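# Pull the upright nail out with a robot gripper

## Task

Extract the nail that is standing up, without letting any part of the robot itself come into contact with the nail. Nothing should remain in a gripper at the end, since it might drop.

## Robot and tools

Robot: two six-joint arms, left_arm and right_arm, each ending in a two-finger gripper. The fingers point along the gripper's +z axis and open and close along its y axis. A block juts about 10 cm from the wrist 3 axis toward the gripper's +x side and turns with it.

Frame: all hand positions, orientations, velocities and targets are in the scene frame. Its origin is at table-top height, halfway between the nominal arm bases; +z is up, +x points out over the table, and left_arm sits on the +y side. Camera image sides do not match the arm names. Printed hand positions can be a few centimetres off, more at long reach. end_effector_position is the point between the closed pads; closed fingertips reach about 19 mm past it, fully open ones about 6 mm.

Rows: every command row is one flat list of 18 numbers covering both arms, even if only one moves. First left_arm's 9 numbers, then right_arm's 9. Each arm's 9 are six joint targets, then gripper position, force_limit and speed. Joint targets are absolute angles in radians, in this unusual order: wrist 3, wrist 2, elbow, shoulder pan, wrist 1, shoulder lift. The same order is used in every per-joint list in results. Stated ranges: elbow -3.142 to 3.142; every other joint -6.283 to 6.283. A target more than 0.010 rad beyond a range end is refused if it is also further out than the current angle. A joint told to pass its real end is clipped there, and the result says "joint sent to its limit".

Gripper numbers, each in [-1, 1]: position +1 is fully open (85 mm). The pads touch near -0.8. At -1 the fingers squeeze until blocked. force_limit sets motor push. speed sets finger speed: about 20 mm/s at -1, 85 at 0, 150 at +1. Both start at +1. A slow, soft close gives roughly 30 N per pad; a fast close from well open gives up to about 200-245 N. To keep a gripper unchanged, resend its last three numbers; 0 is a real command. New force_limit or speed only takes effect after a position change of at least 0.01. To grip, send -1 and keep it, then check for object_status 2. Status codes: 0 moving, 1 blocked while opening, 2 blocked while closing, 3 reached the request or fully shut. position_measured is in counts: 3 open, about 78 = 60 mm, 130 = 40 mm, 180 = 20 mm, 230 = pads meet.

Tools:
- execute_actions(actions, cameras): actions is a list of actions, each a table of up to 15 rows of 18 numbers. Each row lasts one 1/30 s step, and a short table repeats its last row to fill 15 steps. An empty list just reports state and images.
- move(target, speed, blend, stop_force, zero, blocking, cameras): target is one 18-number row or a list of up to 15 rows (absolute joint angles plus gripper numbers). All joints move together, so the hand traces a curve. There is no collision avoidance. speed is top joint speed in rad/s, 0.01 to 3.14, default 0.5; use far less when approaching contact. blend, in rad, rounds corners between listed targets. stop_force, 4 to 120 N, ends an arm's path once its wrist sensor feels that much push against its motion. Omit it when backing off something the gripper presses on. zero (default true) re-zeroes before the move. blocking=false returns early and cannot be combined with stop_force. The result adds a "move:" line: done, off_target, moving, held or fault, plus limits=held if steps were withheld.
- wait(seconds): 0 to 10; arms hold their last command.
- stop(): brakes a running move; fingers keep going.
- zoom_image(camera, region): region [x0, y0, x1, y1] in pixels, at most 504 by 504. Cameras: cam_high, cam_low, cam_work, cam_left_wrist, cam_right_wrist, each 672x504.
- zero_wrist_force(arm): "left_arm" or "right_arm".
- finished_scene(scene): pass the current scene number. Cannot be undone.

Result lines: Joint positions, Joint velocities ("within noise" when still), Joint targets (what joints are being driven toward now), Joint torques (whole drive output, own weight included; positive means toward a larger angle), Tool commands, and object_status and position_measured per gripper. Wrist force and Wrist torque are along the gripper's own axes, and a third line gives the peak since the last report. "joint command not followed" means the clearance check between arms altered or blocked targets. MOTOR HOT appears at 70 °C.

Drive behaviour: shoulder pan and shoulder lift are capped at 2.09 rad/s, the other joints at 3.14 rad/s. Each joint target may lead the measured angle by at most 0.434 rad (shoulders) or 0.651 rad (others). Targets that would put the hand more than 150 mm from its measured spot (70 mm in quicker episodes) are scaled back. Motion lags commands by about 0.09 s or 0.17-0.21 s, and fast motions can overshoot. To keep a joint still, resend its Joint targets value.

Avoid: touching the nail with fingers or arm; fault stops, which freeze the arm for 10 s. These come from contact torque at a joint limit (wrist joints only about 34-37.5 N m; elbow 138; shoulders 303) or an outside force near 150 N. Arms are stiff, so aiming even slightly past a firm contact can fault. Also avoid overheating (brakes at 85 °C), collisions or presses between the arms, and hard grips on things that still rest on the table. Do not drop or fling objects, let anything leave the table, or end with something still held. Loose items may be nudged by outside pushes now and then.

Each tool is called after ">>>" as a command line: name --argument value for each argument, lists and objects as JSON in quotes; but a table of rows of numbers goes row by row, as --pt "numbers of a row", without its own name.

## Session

>>> execute_actions --actions '[]'

Scene clock: 0.00 s.
left_arm: end_effector_position=(+1.0418, +0.2820, +0.3278) position_measured=3 object_status=3 end_effector_quat_wxyz=(-0.130, +0.466, +0.872, +0.072) | right_arm: end_effector_position=(+0.3079, +0.0583, +0.1558) position_measured=3 object_status=3 end_effector_quat_wxyz=(-0.323, -0.266, +0.900, -0.118)
Joint names: [wrist 3, wrist 2, elbow, shoulder pan, wrist 1, shoulder lift]
Joint positions: left_arm=[0.527 -1.413 0.393 -0.417 -1.123 -0.586] | right_arm=[0.606 1.984 -1.752 4.451 -1.586 -1.961]
Joint velocities: within noise
Joint torques (N m): no reading
Motor temperatures (°C): left_arm=[32 32 29 27 35 30] | right_arm=[34 25 29 31 37 30]
Wrist force (N): no reading
Wrist torque (N m): no reading
Wrist force, peak (N): no reading
Joint targets: left_arm=[0.527 -1.413 0.393 -0.417 -1.123 -0.586] | right_arm=[0.606 1.984 -1.752 4.451 -1.586 -1.961]
Tool commands: left_gripper/position=+1.0 left_gripper/force_limit=+1.0 left_gripper/speed=+1.0 right_gripper/position=+1.0 right_gripper/force_limit=+1.0 right_gripper/speed=+1.0

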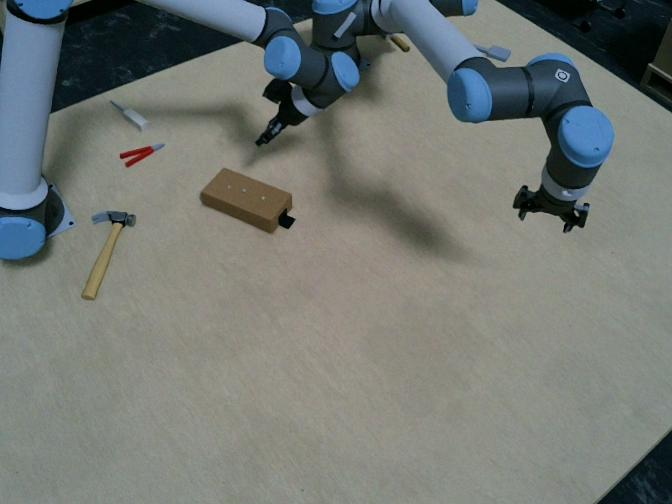

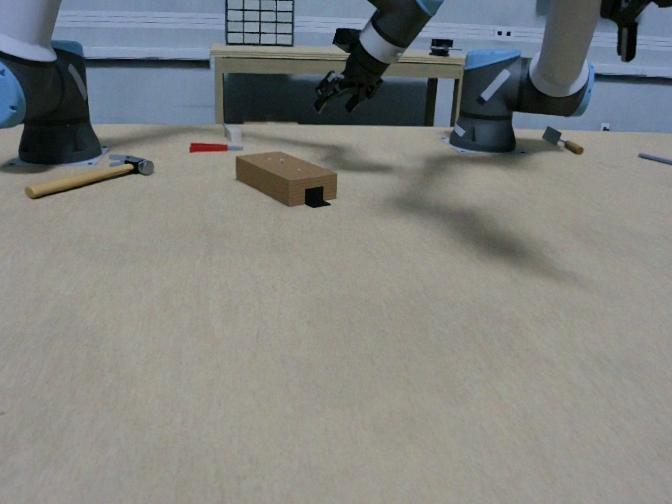

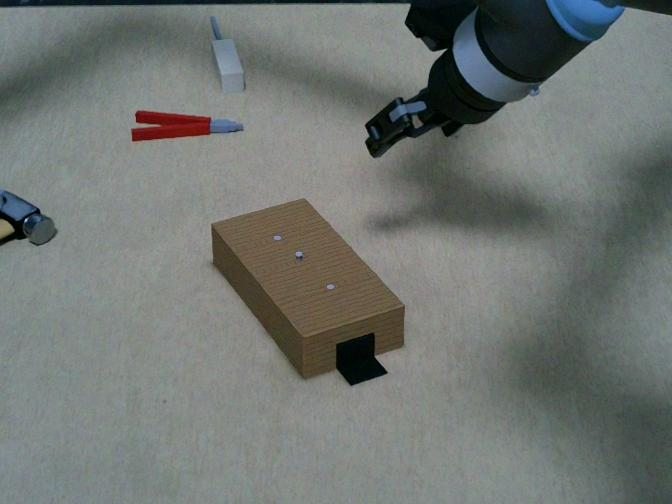

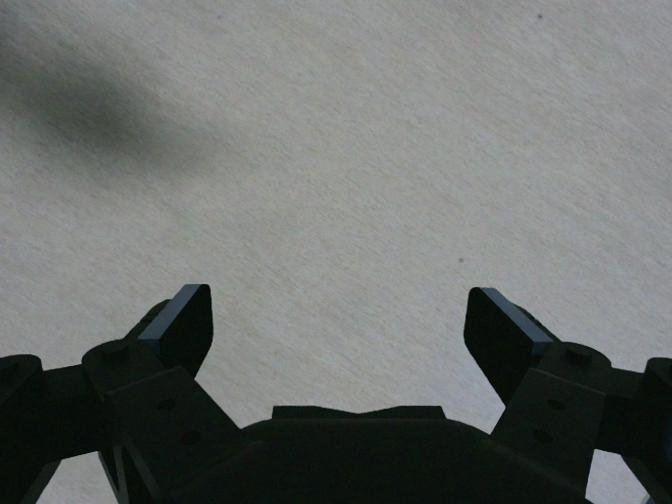

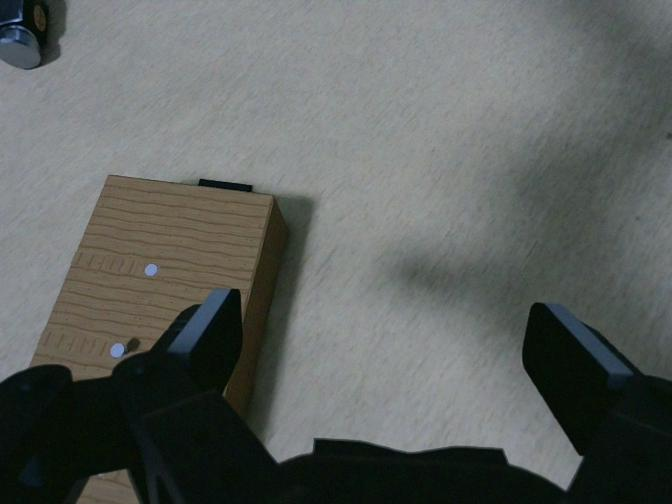

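>>> move --pt "0.527 -1.413 0.393 -0.417 -1.123 -0.586 1 1 1 0.606 1.984 -1.752 4.451 -1.947 -1.6 1 1 1" --pt "0.527 -1.413 0.393 -0.417 -1.123 -0.586 1 1 1 0.606 1.984 -1.752 1.5 -1.947 -1.6 1 1 1" --speed '[0.5,1.0]' --blend 0.1

>>> move --target '[2.5314,-1.5708,0.967,-1.3882,-1.5718,-0.966,1,1,1,0.606,1.984,-1.752,1.5,-1.947,-1.6,1,1,1]' --speed 0.7

Scene clock: 6.37 s.
left_arm: end_effector_position=(+1.0414, +0.2816, +0.3276) position_measured=3 object_status=3 end_effector_quat_wxyz=(-0.130, +0.466, +0.872, +0.072) | right_arm: end_effector_position=(-0.0232, -1.0997, +0.3909) position_measured=3 object_status=3 end_effector_quat_wxyz=(-0.148, +0.871, +0.351, +0.311)
Joint positions: left_arm=[0.527 -1.413 0.393 -0.417 -1.123 -0.586] | right_arm=[0.606 1.984 -1.752 1.5 -1.947 -1.6]
Joint torques (N m): left_arm=[1.78 -1.46 -47.23 -9.66 -1.25 -126.92] | right_arm=[-2.73 -0.33 47.34 -13.44 0.71 54.48]
Wrist force (N): left_arm=[-0.2 0.0 -0.4] | right_arm=[-0.1 0.2 -0.4]
Wrist torque (N m): left_arm=[0.00 0.03 0.00] | right_arm=[0.11 -0.02 0.05]
Wrist force, peak (N): left_arm=[0.2 -0.2 -0.7] | right_arm=[3.9 3.0 -0.8]
Joint targets: left_arm=[0.527 -1.413 0.393 -0.417 -1.123 -0.586] | right_arm=[0.606 1.984 -1.752 1.500 -1.947 -1.600]
move: done

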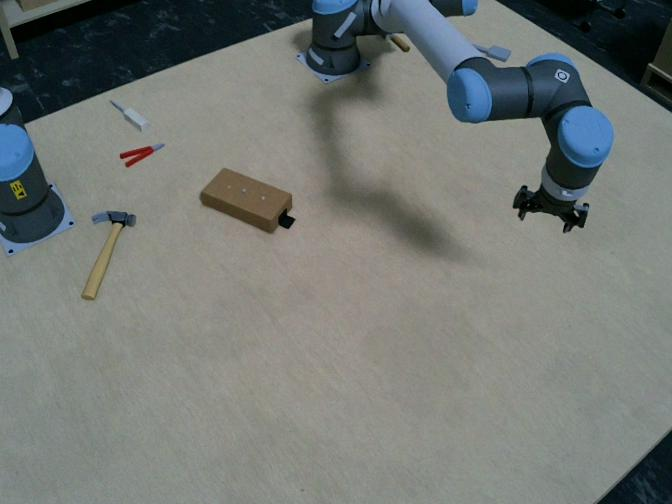

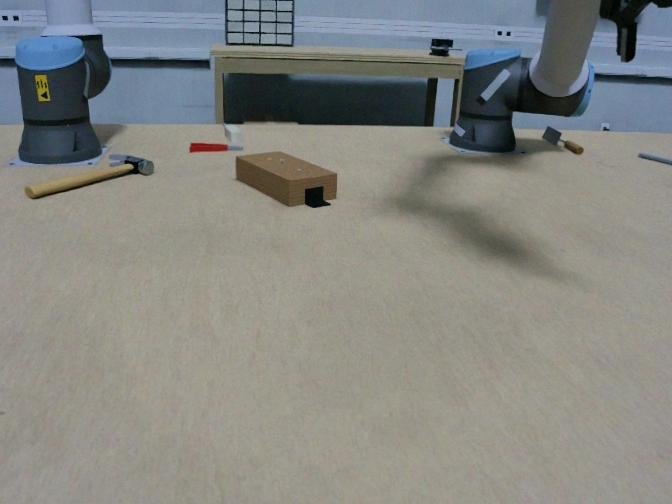

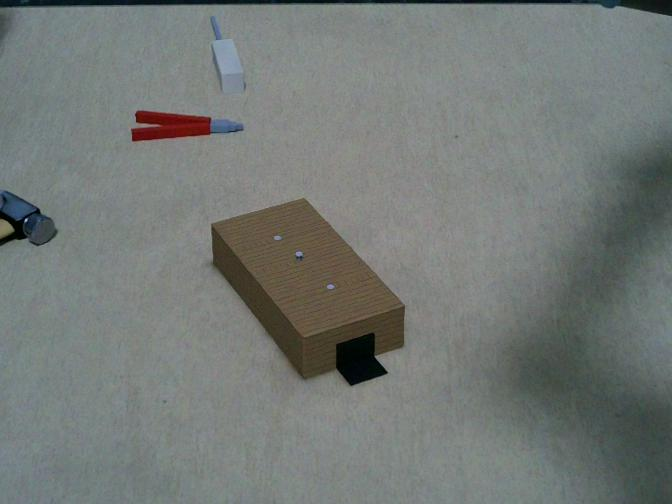

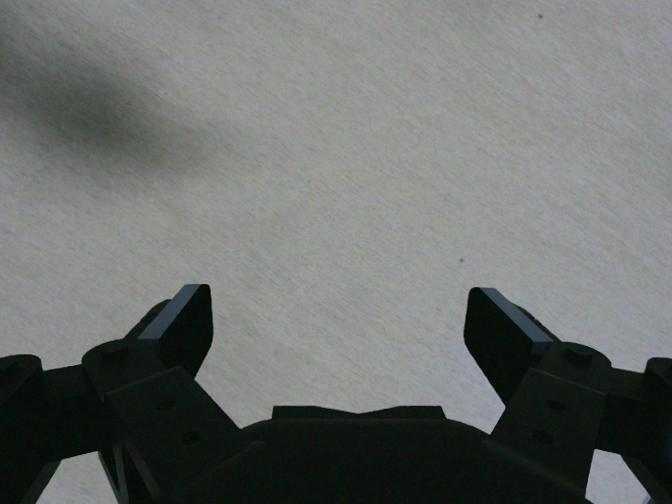

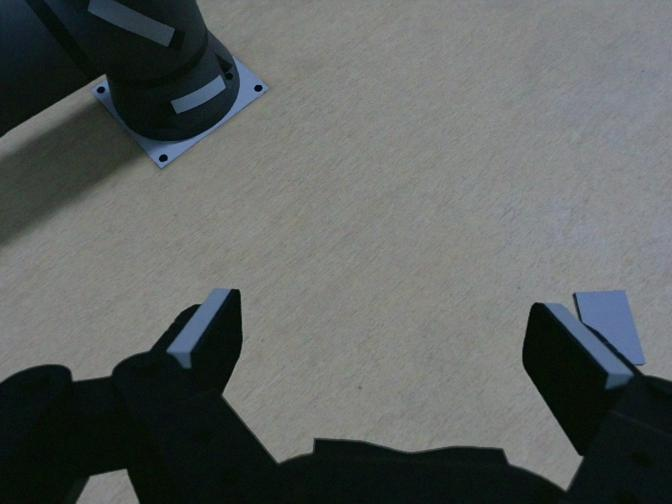

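Scene clock: 9.83 s.
left_arm: end_effector_position=(+0.2792, -0.4439, +0.4002) position_measured=3 object_status=3 end_effector_quat_wxyz=(+0.000, +0.922, -0.387, +0.000) | right_arm: end_effector_position=(-0.0233, -1.0997, +0.3909) position_measured=3 object_status=3 end_effector_quat_wxyz=(-0.148, +0.871, +0.351, +0.311)
Joint positions: left_arm=[2.531 -1.571 0.967 -1.388 -1.572 -0.966] | right_arm=[0.606 1.984 -1.752 1.5 -1.947 -1.6]
Joint torques (N m): left_arm=[2.05 -2.22 -41.99 -13.67 -9.41 -108.86] | right_arm=[-2.73 5.51 44.3 -15.72 3.39 42.07]
Wrist force (N): left_arm=[0.4 -0.7 -0.2] | right_arm=[0.0 0.5 -0.6]
Wrist torque (N m): left_arm=[-0.18 -0.11 0.11] | right_arm=[0.16 -0.05 0.05]
Wrist force, peak (N): left_arm=[2.3 2.8 0.8] | right_arm=[0.1 1.2 -0.6]
Joint targets: left_arm=[2.531 -1.571 0.967 -1.388 -1.572 -0.966] | right_arm=[0.606 1.984 -1.752 1.500 -1.947 -1.600]
move: done

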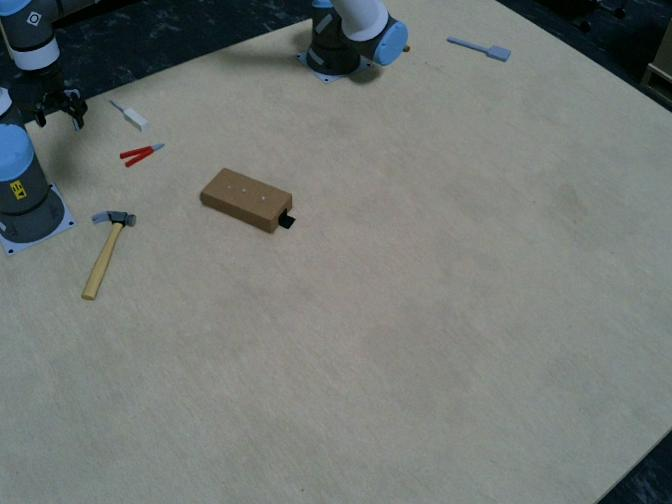

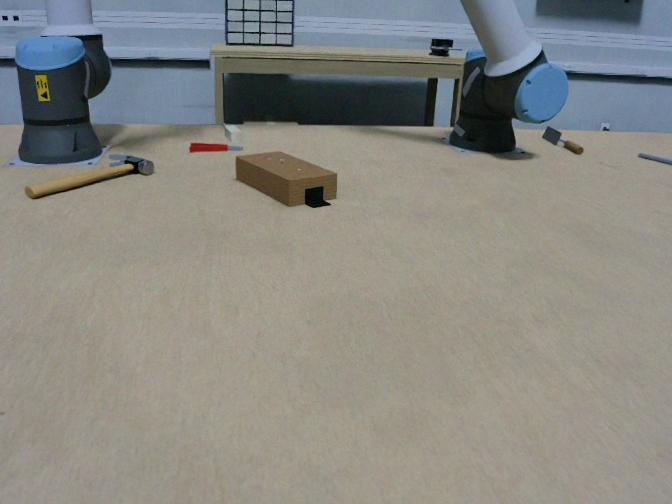

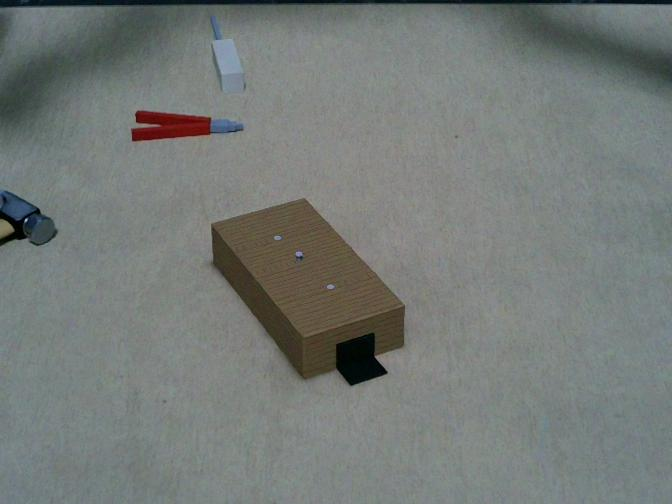

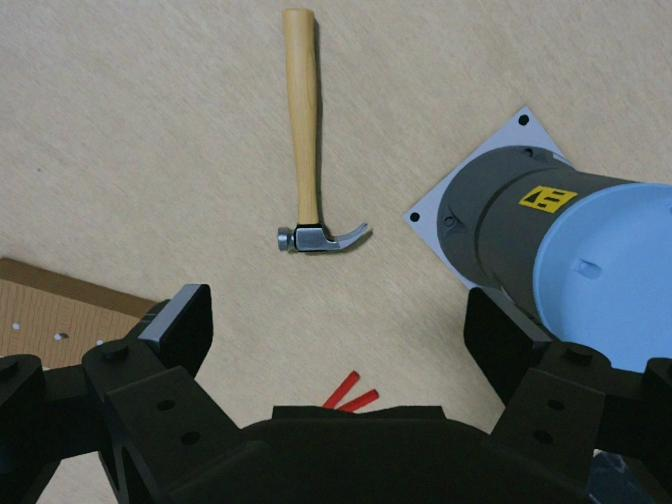

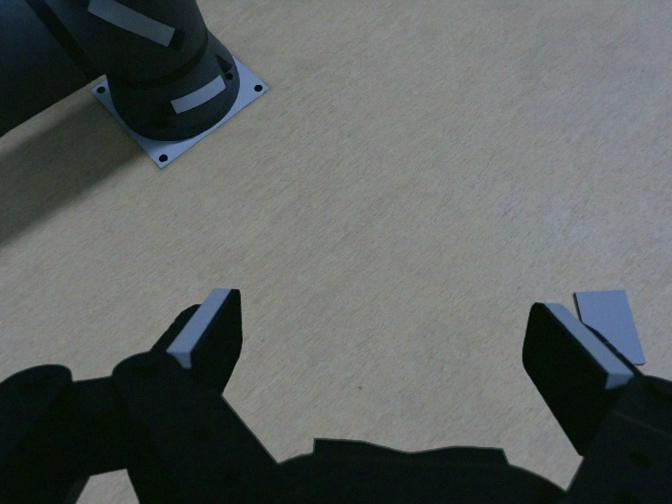

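>>> move --target '[2.5413,-1.5708,1.0097,-1.3103,-1.8481,-0.7323,1,1,1,0.606,1.984,-1.752,1.5,-1.947,-1.6,1,1,1]' --speed 0.4 --cameras '["cam_left_wrist","cam_high"]'

>>> zoom_image --camera "cam_high" --region '[180, 150, 310, 247]'

Scene clock: 13.73 s.
left_arm: end_effector_position=(+0.3762, -0.4971, +0.1501) position_measured=3 object_status=3 end_effector_quat_wxyz=(+0.000, +0.935, -0.356, +0.000) | right_arm: end_effector_position=(-0.0233, -1.0997, +0.3909) position_measured=3 object_status=3 end_effector_quat_wxyz=(-0.148, +0.871, +0.351, +0.311)
Joint positions: left_arm=[2.541 -1.571 1.01 -1.31 -1.848 -0.732] | right_arm=[0.606 1.984 -1.752 1.5 -1.947 -1.6]
Joint torques (N m): left_arm=[1.98 -1.05 -39.37 15.06 -9.53 -90.47] | right_arm=[-2.48 4.99 40.73 -12.69 6.65 43.48]
Wrist force (N): left_arm=[-0.7 -0.4 -0.9] | right_arm=[0.4 0.2 -0.5]
Wrist torque (N m): left_arm=[-0.12 0.02 0.10] | right_arm=[0.11 -0.09 0.05]
Wrist force, peak (N): left_arm=[-1.7 0.5 -4.9] | right_arm=[0.2 1.2 -0.2]
Joint targets: left_arm=[2.541 -1.571 1.010 -1.310 -1.848 -0.732] | right_arm=[0.606 1.984 -1.752 1.500 -1.947 -1.600]
move: done
Images, in order (width x height): cam_high 672x504, cam_left_wrist 672x504.

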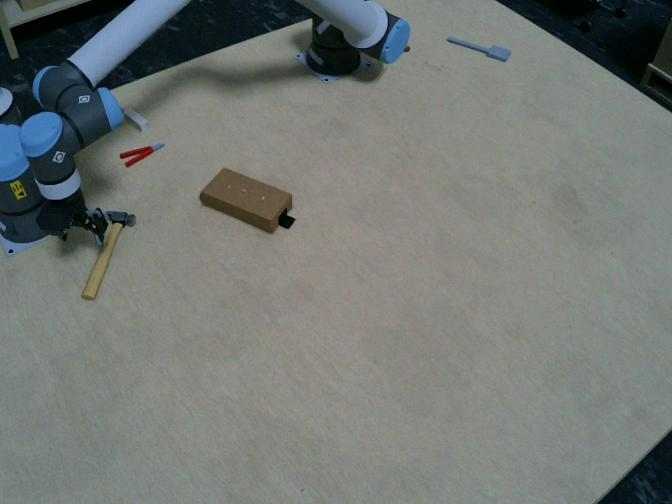

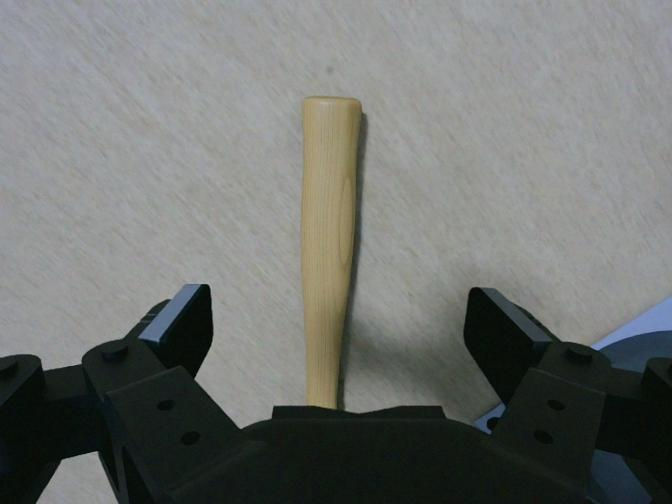

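Scaled by 3.877 from the camera's image (finer frame: 960x720).

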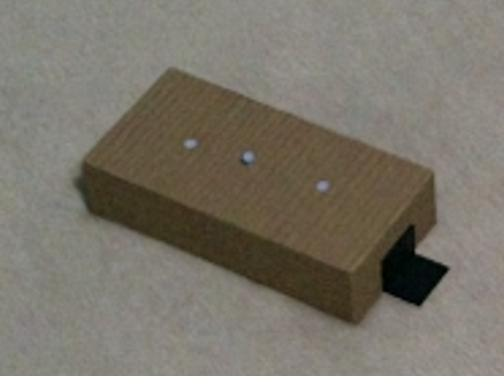

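>>> move --target '[2.5413,-1.5708,1.0769,-1.3103,-1.9786,-0.6691,1,1,1,0.606,1.984,-1.752,1.5,-1.947,-1.6,1,1,1]' --cameras '[]' --speed 0.3

>>> move --target '[2.5413,-1.5708,1.0878,-1.3103,-2.0077,-0.6509,1,1,1,0.606,1.984,-1.752,1.5,-1.947,-1.6,1,1,1]' --cameras '["cam_left_wrist"]' --speed 0.04 --stop_force 6

>>> move --target '[2.5413,-1.5708,1.0878,-1.3103,-2.0077,-0.6509,-1,0.2,-1,0.606,1.984,-1.752,1.5,-1.947,-1.6,1,1,1]' --cameras '["cam_left_wrist"]'

>>> wait --seconds 0.7 --cameras '["cam_left_wrist"]'

Scene clock: 15.73 s.
left_arm: end_effector_position=(+0.3762, -0.4970, +0.0503) position_measured=3 object_status=3 end_effector_quat_wxyz=(+0.000, +0.935, -0.356, +0.000) | right_arm: end_effector_position=(-0.0233, -1.0997, +0.3909) position_measured=3 object_status=3 end_effector_quat_wxyz=(-0.148, +0.871, +0.351, +0.311)
Joint positions: left_arm=[2.541 -1.571 1.077 -1.31 -1.978 -0.669] | right_arm=[0.606 1.984 -1.752 1.5 -1.947 -1.6]
Joint torques (N m): left_arm=[1.84 -1.06 -39.95 13.47 -9.56 -90.74] | right_arm=[-2.31 4.79 39.36 -13.08 6.44 41.62]
Wrist force (N): left_arm=[0.1 -0.5 -0.1] | right_arm=[0.1 0.5 -0.5]
Wrist torque (N m): left_arm=[-0.13 -0.12 0.15] | right_arm=[0.17 -0.05 0.05]
Wrist force, peak (N): left_arm=[-0.5 -0.3 -4.7] | right_arm=[0.6 0.8 -0.4]
Joint targets: left_arm=[2.541 -1.571 1.077 -1.310 -1.979 -0.669] | right_arm=[0.606 1.984 -1.752 1.500 -1.947 -1.600]
move: done

Scene clock: 17.33 s.
left_arm: end_effector_position=(+0.3762, -0.4970, +0.0262) position_measured=3 object_status=3 end_effector_quat_wxyz=(+0.000, +0.935, -0.356, +0.000) | right_arm: end_effector_position=(-0.0233, -1.0997, +0.3909) position_measured=3 object_status=3 end_effector_quat_wxyz=(-0.148, +0.871, +0.351, +0.311)
Joint positions: left_arm=[2.541 -1.571 1.088 -1.31 -2.008 -0.651] | right_arm=[0.606 1.984 -1.752 1.5 -1.947 -1.6]
Joint torques (N m): left_arm=[2.21 -0.42 -39.46 10.98 -8.89 -91.01] | right_arm=[-2.26 4.8 38.33 -12.57 6.15 40.59]
Wrist force (N): left_arm=[-0.1 -0.1 -0.4] | right_arm=[0.3 1.0 -0.4]
Wrist torque (N m): left_arm=[-0.05 -0.08 0.15] | right_arm=[0.25 -0.08 0.05]
Wrist force, peak (N): left_arm=[0.3 -0.5 -0.7] | right_arm=[0.3 1.0 -0.4]
Joint targets: left_arm=[2.541 -1.571 1.088 -1.310 -2.008 -0.651] | right_arm=[0.606 1.984 -1.752 1.500 -1.947 -1.600]
move: done

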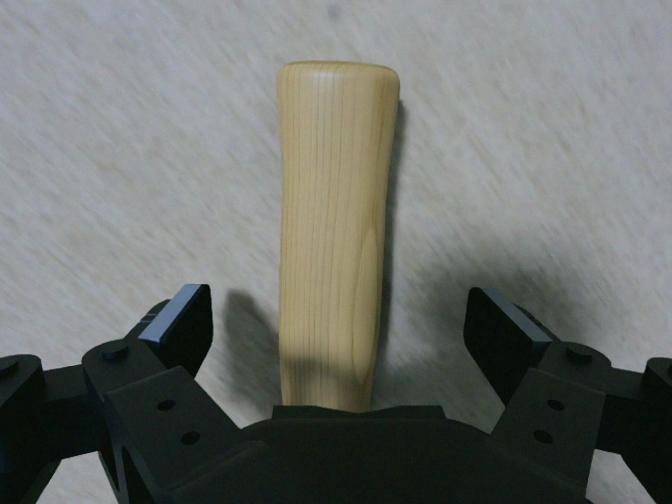

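Scene clock: 20.53 s.
left_arm: end_effector_position=(+0.3762, -0.4970, +0.0262) position_measured=147 object_status=0 end_effector_quat_wxyz=(+0.000, +0.935, -0.356, +0.000) | right_arm: end_effector_position=(-0.0233, -1.0997, +0.3909) position_measured=3 object_status=3 end_effector_quat_wxyz=(-0.148, +0.871, +0.351, +0.311)
Joint positions: left_arm=[2.541 -1.571 1.088 -1.31 -2.008 -0.651] | right_arm=[0.606 1.984 -1.752 1.5 -1.947 -1.6]
Joint torques (N m): left_arm=[1.7 0.44 -45.67 5.87 -6.15 -90.89] | right_arm=[-2.12 4.57 37.88 -12.42 6.01 43.29]
Wrist force (N): left_arm=[-8.5 -4.2 -18.0] | right_arm=[0.5 0.5 -0.5]
Wrist torque (N m): left_arm=[-0.05 -0.20 0.76] | right_arm=[0.17 -0.11 0.05]
Wrist force, peak (N): left_arm=[-8.7 -3.8 -18.9] | right_arm=[0.3 0.8 -1.0]
Joint targets: left_arm=[2.541 -1.571 1.088 -1.310 -2.008 -0.651] | right_arm=[0.606 1.984 -1.752 1.500 -1.947 -1.600]
move: done

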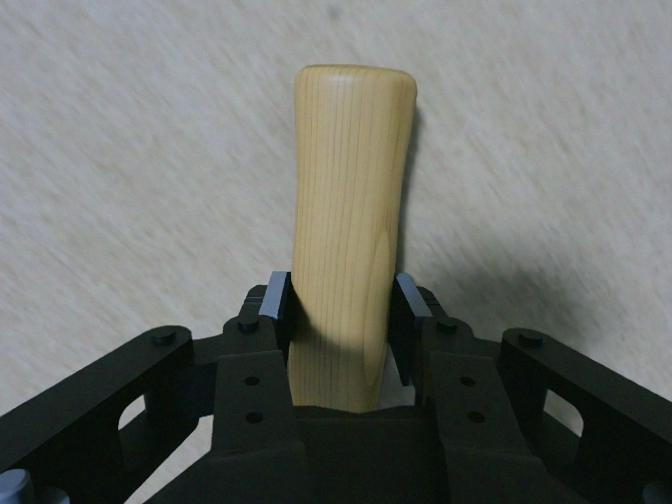

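Scene clock: 21.23 s.
left_arm: end_effector_position=(+0.3762, -0.4970, +0.0262) position_measured=147 object_status=2 end_effector_quat_wxyz=(+0.000, +0.935, -0.356, +0.000) | right_arm: end_effector_position=(-0.0233, -1.0997, +0.3909) position_measured=3 object_status=3 end_effector_quat_wxyz=(-0.148, +0.871, +0.351, +0.311)
Joint positions: left_arm=[2.541 -1.571 1.088 -1.31 -2.008 -0.651] | right_arm=[0.606 1.984 -1.752 1.5 -1.947 -1.6]
Joint torques (N m): left_arm=[0.41 0.48 -46.14 10.85 -5.63 -91.43] | right_arm=[-2 4.43 38.45 -10.39 5.75 43.04]
Wrist force (N): left_arm=[-8.3 -4.0 -17.8] | right_arm=[0.1 0.4 -0.4]
Wrist torque (N m): left_arm=[-0.04 -0.15 0.76] | right_arm=[0.15 -0.06 0.05]
Wrist force, peak (N): left_arm=[-8.5 -4.0 -18.2] | right_arm=[0.2 0.8 -0.4]
Joint targets: left_arm=[2.541 -1.571 1.088 -1.310 -2.008 -0.651] | right_arm=[0.606 1.984 -1.752 1.500 -1.947 -1.600]
Tool commands: left_gripper/position=-1.0 left_gripper/force_limit=+0.2 left_gripper/speed=-1.0 right_gripper/position=+1.0 right_gripper/force_limit=+1.0 right_gripper/speed=+1.0
wait: 0.70 s; at rest by 0.17 s

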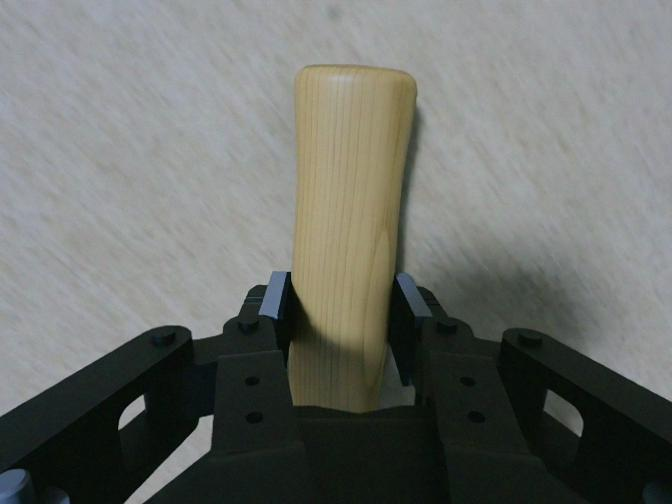

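>>> move --pt "2.5413 -1.5708 1.0769 -1.3103 -1.9786 -0.6691 -1 0.2 -1 0.606 1.984 -1.752 1.5 -1.947 -1.6 1 1 1" --pt "2.5413 -1.5708 0.8328 -1.3103 -1.6211 -0.7825 -1 0.2 -1 0.606 1.984 -1.752 1.5 -1.947 -1.6 1 1 1" --pt "1.4279 -1.3045 1.5508 -1.2413 -1.3078 -1.2469 -1 0.2 -1 0.606 1.984 -1.752 1.5 -1.947 -1.6 1 1 1" --speed '[0.08,0.3,0.4]' --blend 0.01

>>> zoom_image --camera "cam_work" --region '[180, 20, 440, 300]'

>>> zoom_image --camera "cam_high" --region '[160, 80, 320, 240]'

>>> zoom_image --camera "cam_low" --region '[200, 20, 360, 220]'

Scene clock: 28.03 s.
left_arm: end_effector_position=(+0.3864, -0.0313, +0.2951) position_measured=147 object_status=2 end_effector_quat_wxyz=(-0.287, +0.935, +0.178, +0.104) | right_arm: end_effector_position=(-0.0233, -1.0997, +0.3909) position_measured=3 object_status=3 end_effector_quat_wxyz=(-0.148, +0.871, +0.351, +0.311)
Joint positions: left_arm=[1.428 -1.305 1.551 -1.241 -1.308 -1.247] | right_arm=[0.606 1.984 -1.752 1.5 -1.947 -1.6]
Joint torques (N m): left_arm=[-2.58 2.76 -39.04 14.41 1.72 -86.06] | right_arm=[-1.78 3.88 38.82 -7.41 5.32 43.94]
Wrist force (N): left_arm=[-1.6 1.5 3.8] | right_arm=[0.3 0.5 -0.5]
Wrist torque (N m): left_arm=[-0.56 -0.09 -0.20] | right_arm=[0.16 -0.10 0.05]
Wrist force, peak (N): left_arm=[-8.1 -4.0 -18.0] | right_arm=[0.5 0.8 -0.7]
Joint targets: left_arm=[1.428 -1.305 1.551 -1.241 -1.308 -1.247] | right_arm=[0.606 1.984 -1.752 1.500 -1.947 -1.600]
move: done

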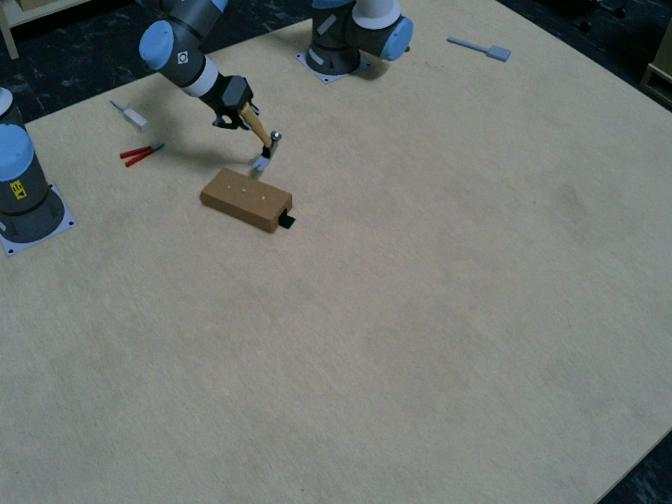

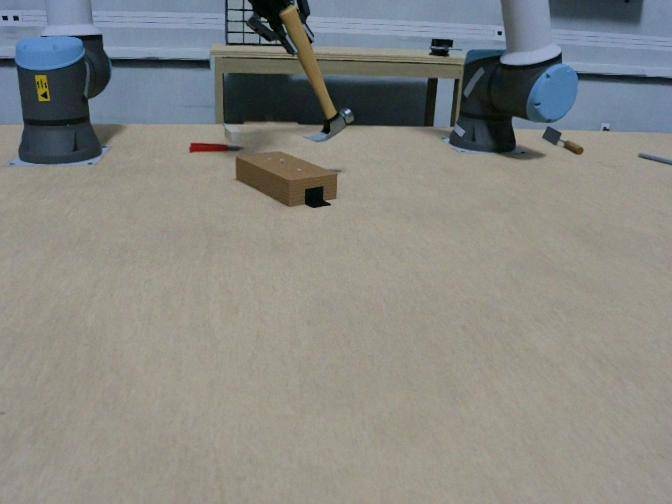

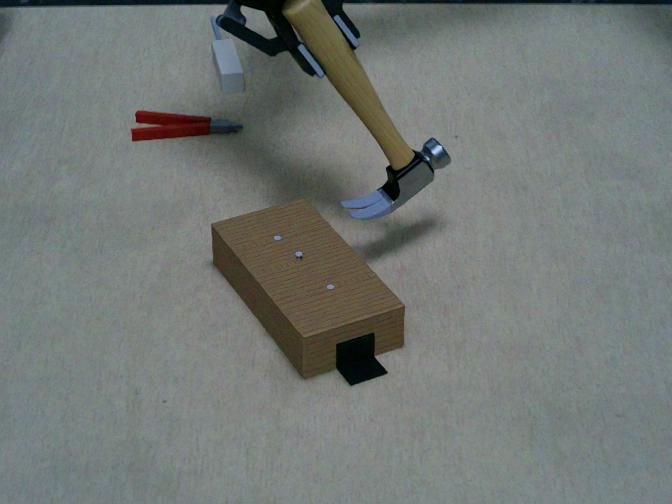

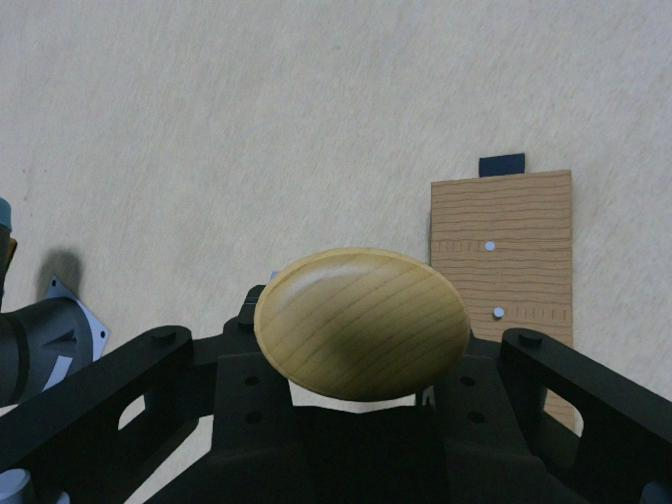

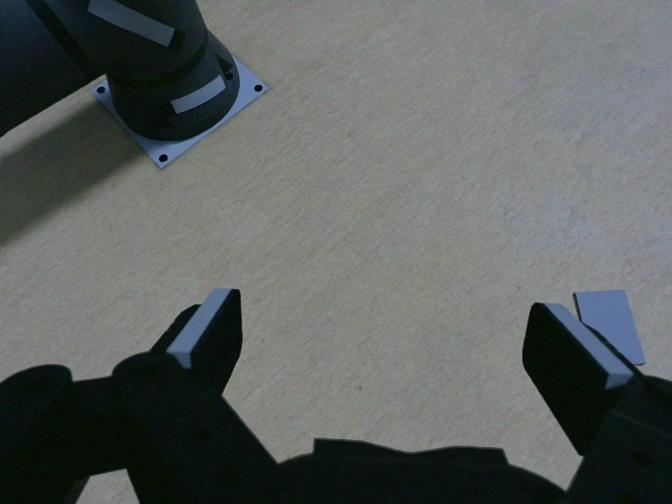

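Scaled by 1.800 from the camera's image (finer frame: 960x720).

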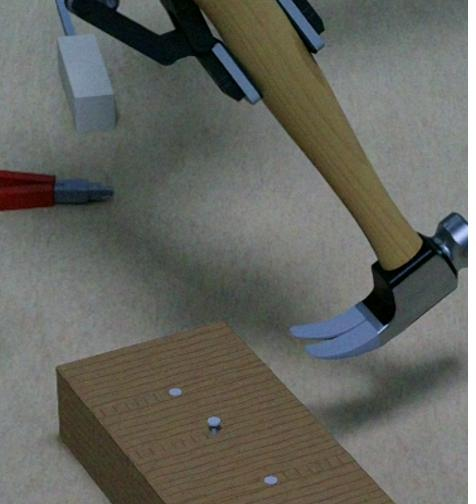

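Scaled by 3.150 from the camera's image (finer frame: 960x720).

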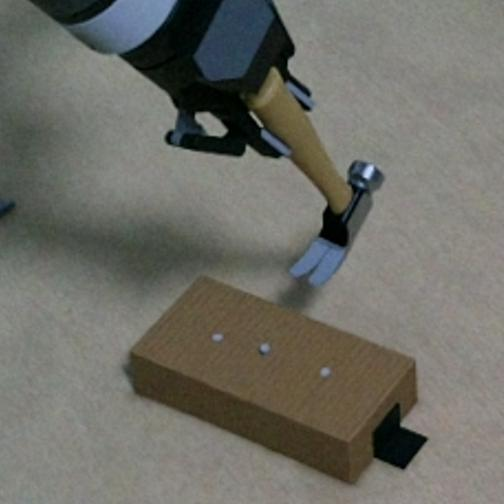

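Scaled by 2.520 from the camera's image (finer frame: 960x720).

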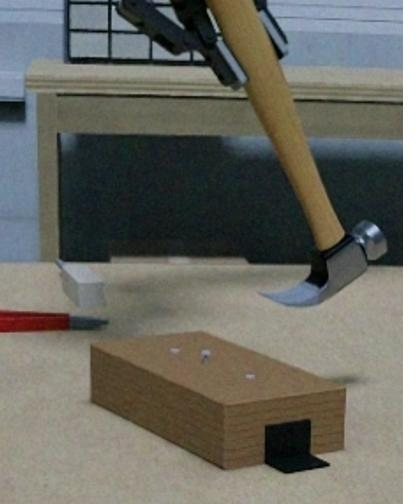

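>>> move --target '[1.4616,-1.319,1.3104,-1.2247,-1.1096,-1.006,-1,0.2,-1,0.606,1.984,-1.752,1.5,-1.947,-1.6,1,1,1]' --speed 0.1 --stop_force 12 --cameras '["cam_high","cam_low","cam_work"]'

>>> zoom_image --camera "cam_work" --region '[230, 180, 390, 300]'

>>> zoom_image --camera "cam_high" --region '[190, 130, 310, 240]'

>>> zoom_image --camera "cam_low" --region '[225, 100, 365, 210]'

Scene clock: 33.60 s.
left_arm: end_effector_position=(+0.4164, -0.0958, +0.2456) position_measured=147 object_status=2 end_effector_quat_wxyz=(-0.381, +0.908, +0.154, +0.075) | right_arm: end_effector_position=(-0.0233, -1.0997, +0.3909) position_measured=3 object_status=3 end_effector_quat_wxyz=(-0.148, +0.871, +0.351, +0.311)
Joint positions: left_arm=[1.462 -1.319 1.31 -1.225 -1.11 -1.006] | right_arm=[0.606 1.984 -1.752 1.5 -1.947 -1.6]
Joint torques (N m): left_arm=[2.3 -1.33 -53.69 13.95 2.35 -71.36] | right_arm=[-1.4 3.44 39.95 -4.67 4.77 45.73]
Wrist force (N): left_arm=[-1.1 2.9 3.1] | right_arm=[0.4 0.5 -0.7]
Wrist torque (N m): left_arm=[-0.64 -0.19 -0.31] | right_arm=[0.17 -0.11 0.05]
Wrist force, peak (N): left_arm=[-0.5 4.6 2.2] | right_arm=[0.4 0.8 -0.8]
Joint targets: left_arm=[1.462 -1.319 1.310 -1.225 -1.110 -1.006] | right_arm=[0.606 1.984 -1.752 1.500 -1.947 -1.600]
move: done

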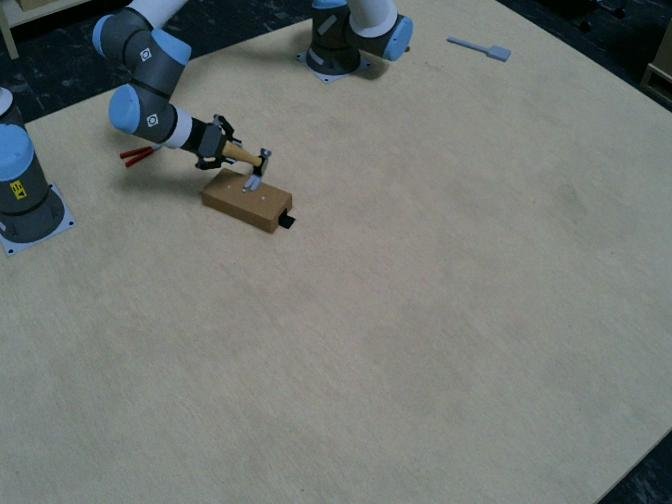

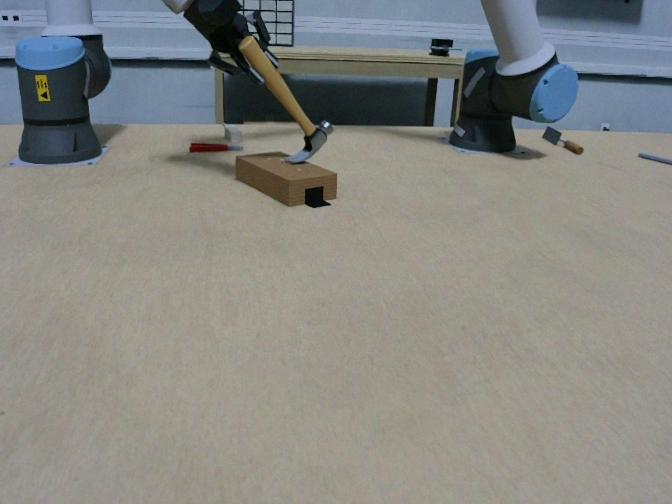

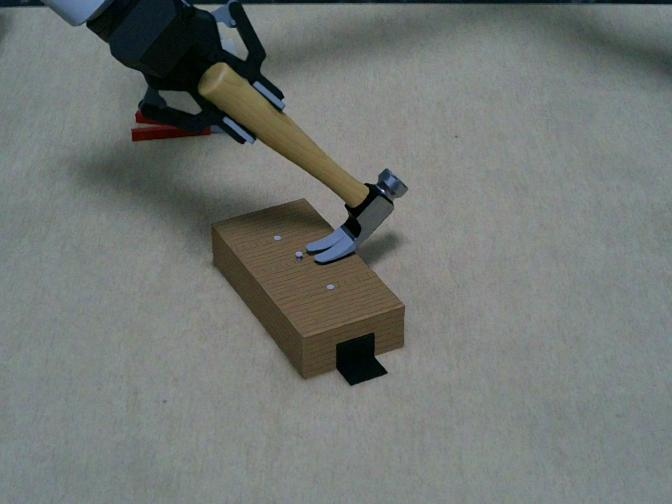

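Scaled by 3.150 from the camera's image (finer frame: 960x720).

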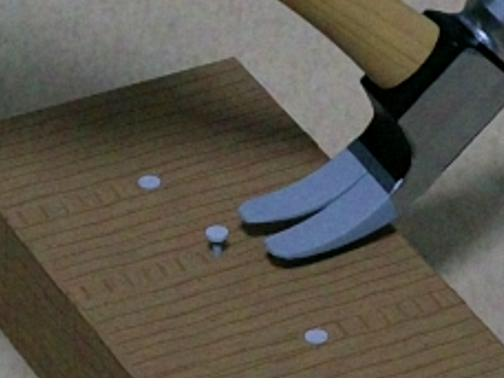

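Scaled by 4.200 from the camera's image (finer frame: 960x720).

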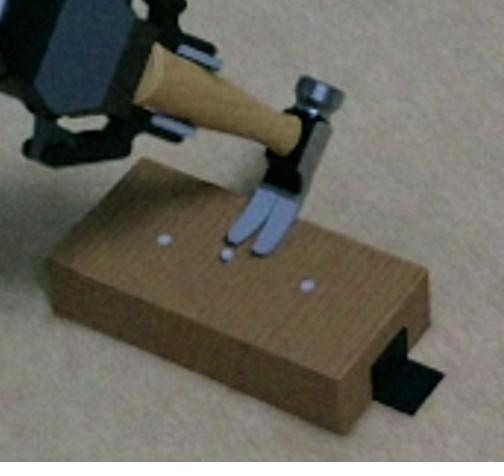

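Scaled by 3.600 from the camera's image (finer frame: 960x720).

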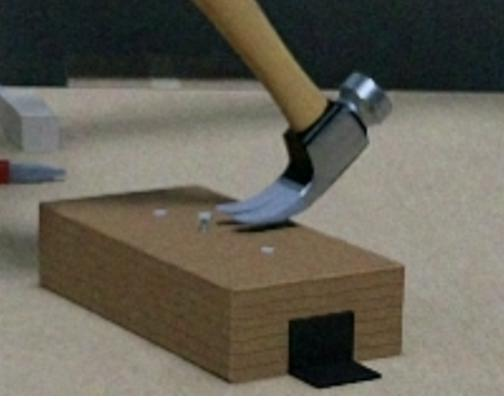

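>>> move --target '[1.4545,-1.3256,1.3416,-1.2342,-1.1193,-1.0259,-1,0.2,-1,0.606,1.984,-1.752,1.5,-1.947,-1.6,1,1,1]' --speed 0.05 --stop_force 12 --cameras '[]'

>>> move --target '[1.4545,-1.3256,1.3516,-1.2342,-1.1345,-1.0206,-1,0.2,-1,0.606,1.984,-1.752,1.5,-1.947,-1.6,1,1,1]' --speed 0.01 --stop_force 5 --cameras '["cam_high","cam_low","cam_work"]'

>>> zoom_image --camera "cam_work" --region '[260, 210, 360, 285]'

>>> zoom_image --camera "cam_high" --region '[210, 150, 290, 210]'

>>> zoom_image --camera "cam_low" --region '[250, 120, 340, 190]'

Scene clock: 37.50 s.
left_arm: end_effector_position=(+0.4044, -0.0884, +0.2457) position_measured=147 object_status=2 end_effector_quat_wxyz=(-0.381, +0.909, +0.154, +0.075) | right_arm: end_effector_position=(-0.0233, -1.0997, +0.3909) position_measured=3 object_status=3 end_effector_quat_wxyz=(-0.148, +0.871, +0.351, +0.311)
Joint positions: left_arm=[1.455 -1.326 1.342 -1.234 -1.119 -1.026] | right_arm=[0.606 1.984 -1.752 1.5 -1.947 -1.6]
Joint torques (N m): left_arm=[-1.13 -1.07 -38.51 -11.5 -2.82 -101.67] | right_arm=[-1.18 3.14 40.27 -2.98 4.37 45.5]
Wrist force (N): left_arm=[-1.1 3.0 2.9] | right_arm=[0.3 0.7 -0.4]
Wrist torque (N m): left_arm=[-0.62 -0.20 -0.33] | right_arm=[0.21 -0.09 0.05]
Wrist force, peak (N): left_arm=[-0.7 3.5 3.7] | right_arm=[0.3 0.7 -0.8]
Joint targets: left_arm=[1.454 -1.326 1.342 -1.234 -1.119 -1.026] | right_arm=[0.606 1.984 -1.752 1.500 -1.947 -1.600]
move: done

Scene clock: 39.97 s.
left_arm: end_effector_position=(+0.4044, -0.0884, +0.2376) position_measured=147 object_status=2 end_effector_quat_wxyz=(-0.381, +0.909, +0.154, +0.075) | right_arm: end_effector_position=(-0.0233, -1.0997, +0.3909) position_measured=3 object_status=3 end_effector_quat_wxyz=(-0.148, +0.871, +0.351, +0.311)
Joint positions: left_arm=[1.455 -1.326 1.35 -1.234 -1.132 -1.022] | right_arm=[0.606 1.984 -1.752 1.5 -1.947 -1.6]
Joint torques (N m): left_arm=[-1.55 -1.03 -49.28 -11.04 2.45 -97.52] | right_arm=[-1.08 2.81 40.5 -1.43 4.19 46.48]
Wrist force (N): left_arm=[0.0 0.3 -1.2] | right_arm=[0.1 0.5 -0.5]
Wrist torque (N m): left_arm=[-0.52 -0.23 -0.28] | right_arm=[0.17 -0.04 0.05]
Wrist force, peak (N): left_arm=[2.8 -2.8 -8.8] | right_arm=[0.4 0.7 -0.8]
Joint targets: left_arm=[1.454 -1.326 1.350 -1.234 -1.132 -1.022] | right_arm=[0.606 1.984 -1.752 1.500 -1.947 -1.600]
move: contact (left_arm)

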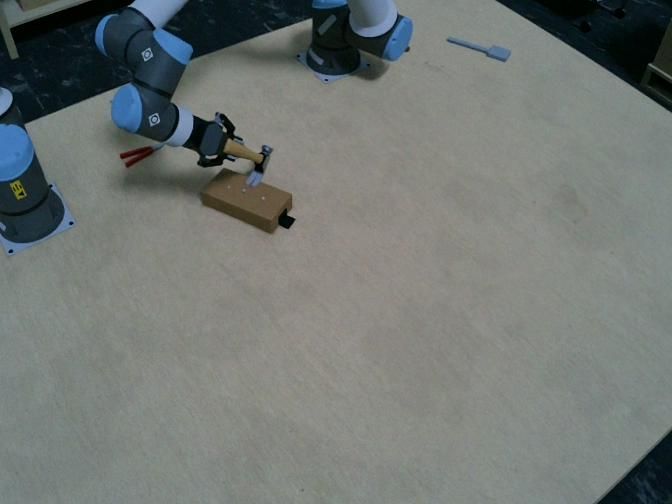

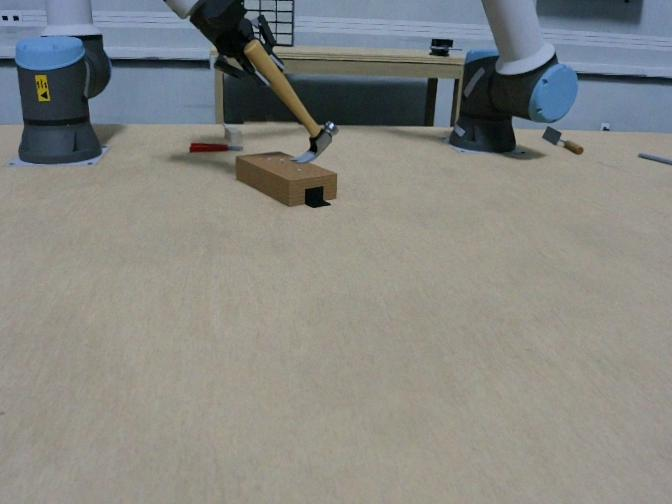

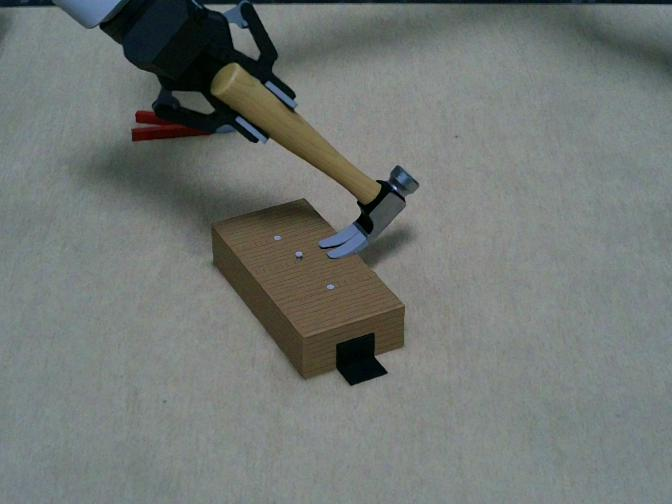

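Scaled by 5.040 from the camera's image (finer frame: 960x720).

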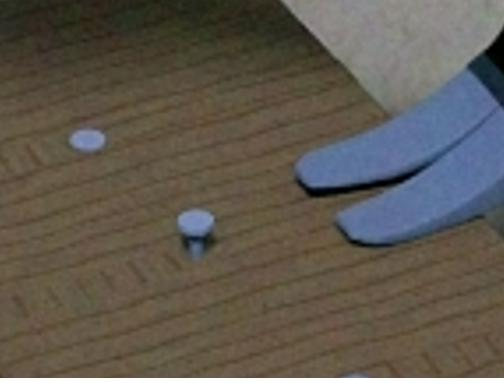

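Scaled by 6.300 from the camera's image (finer frame: 960x720).

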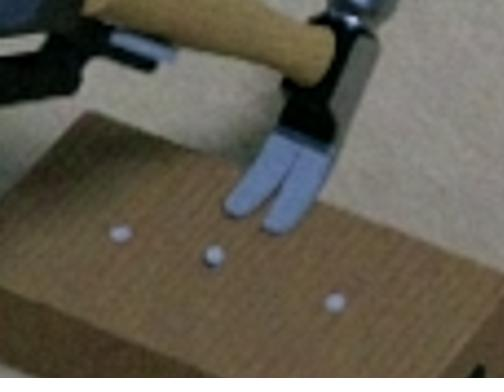

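Scaled by 5.600 from the camera's image (finer frame: 960x720).

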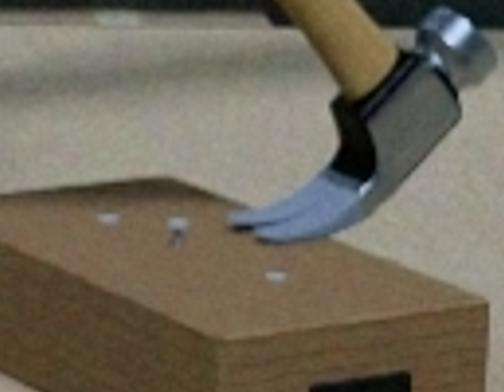

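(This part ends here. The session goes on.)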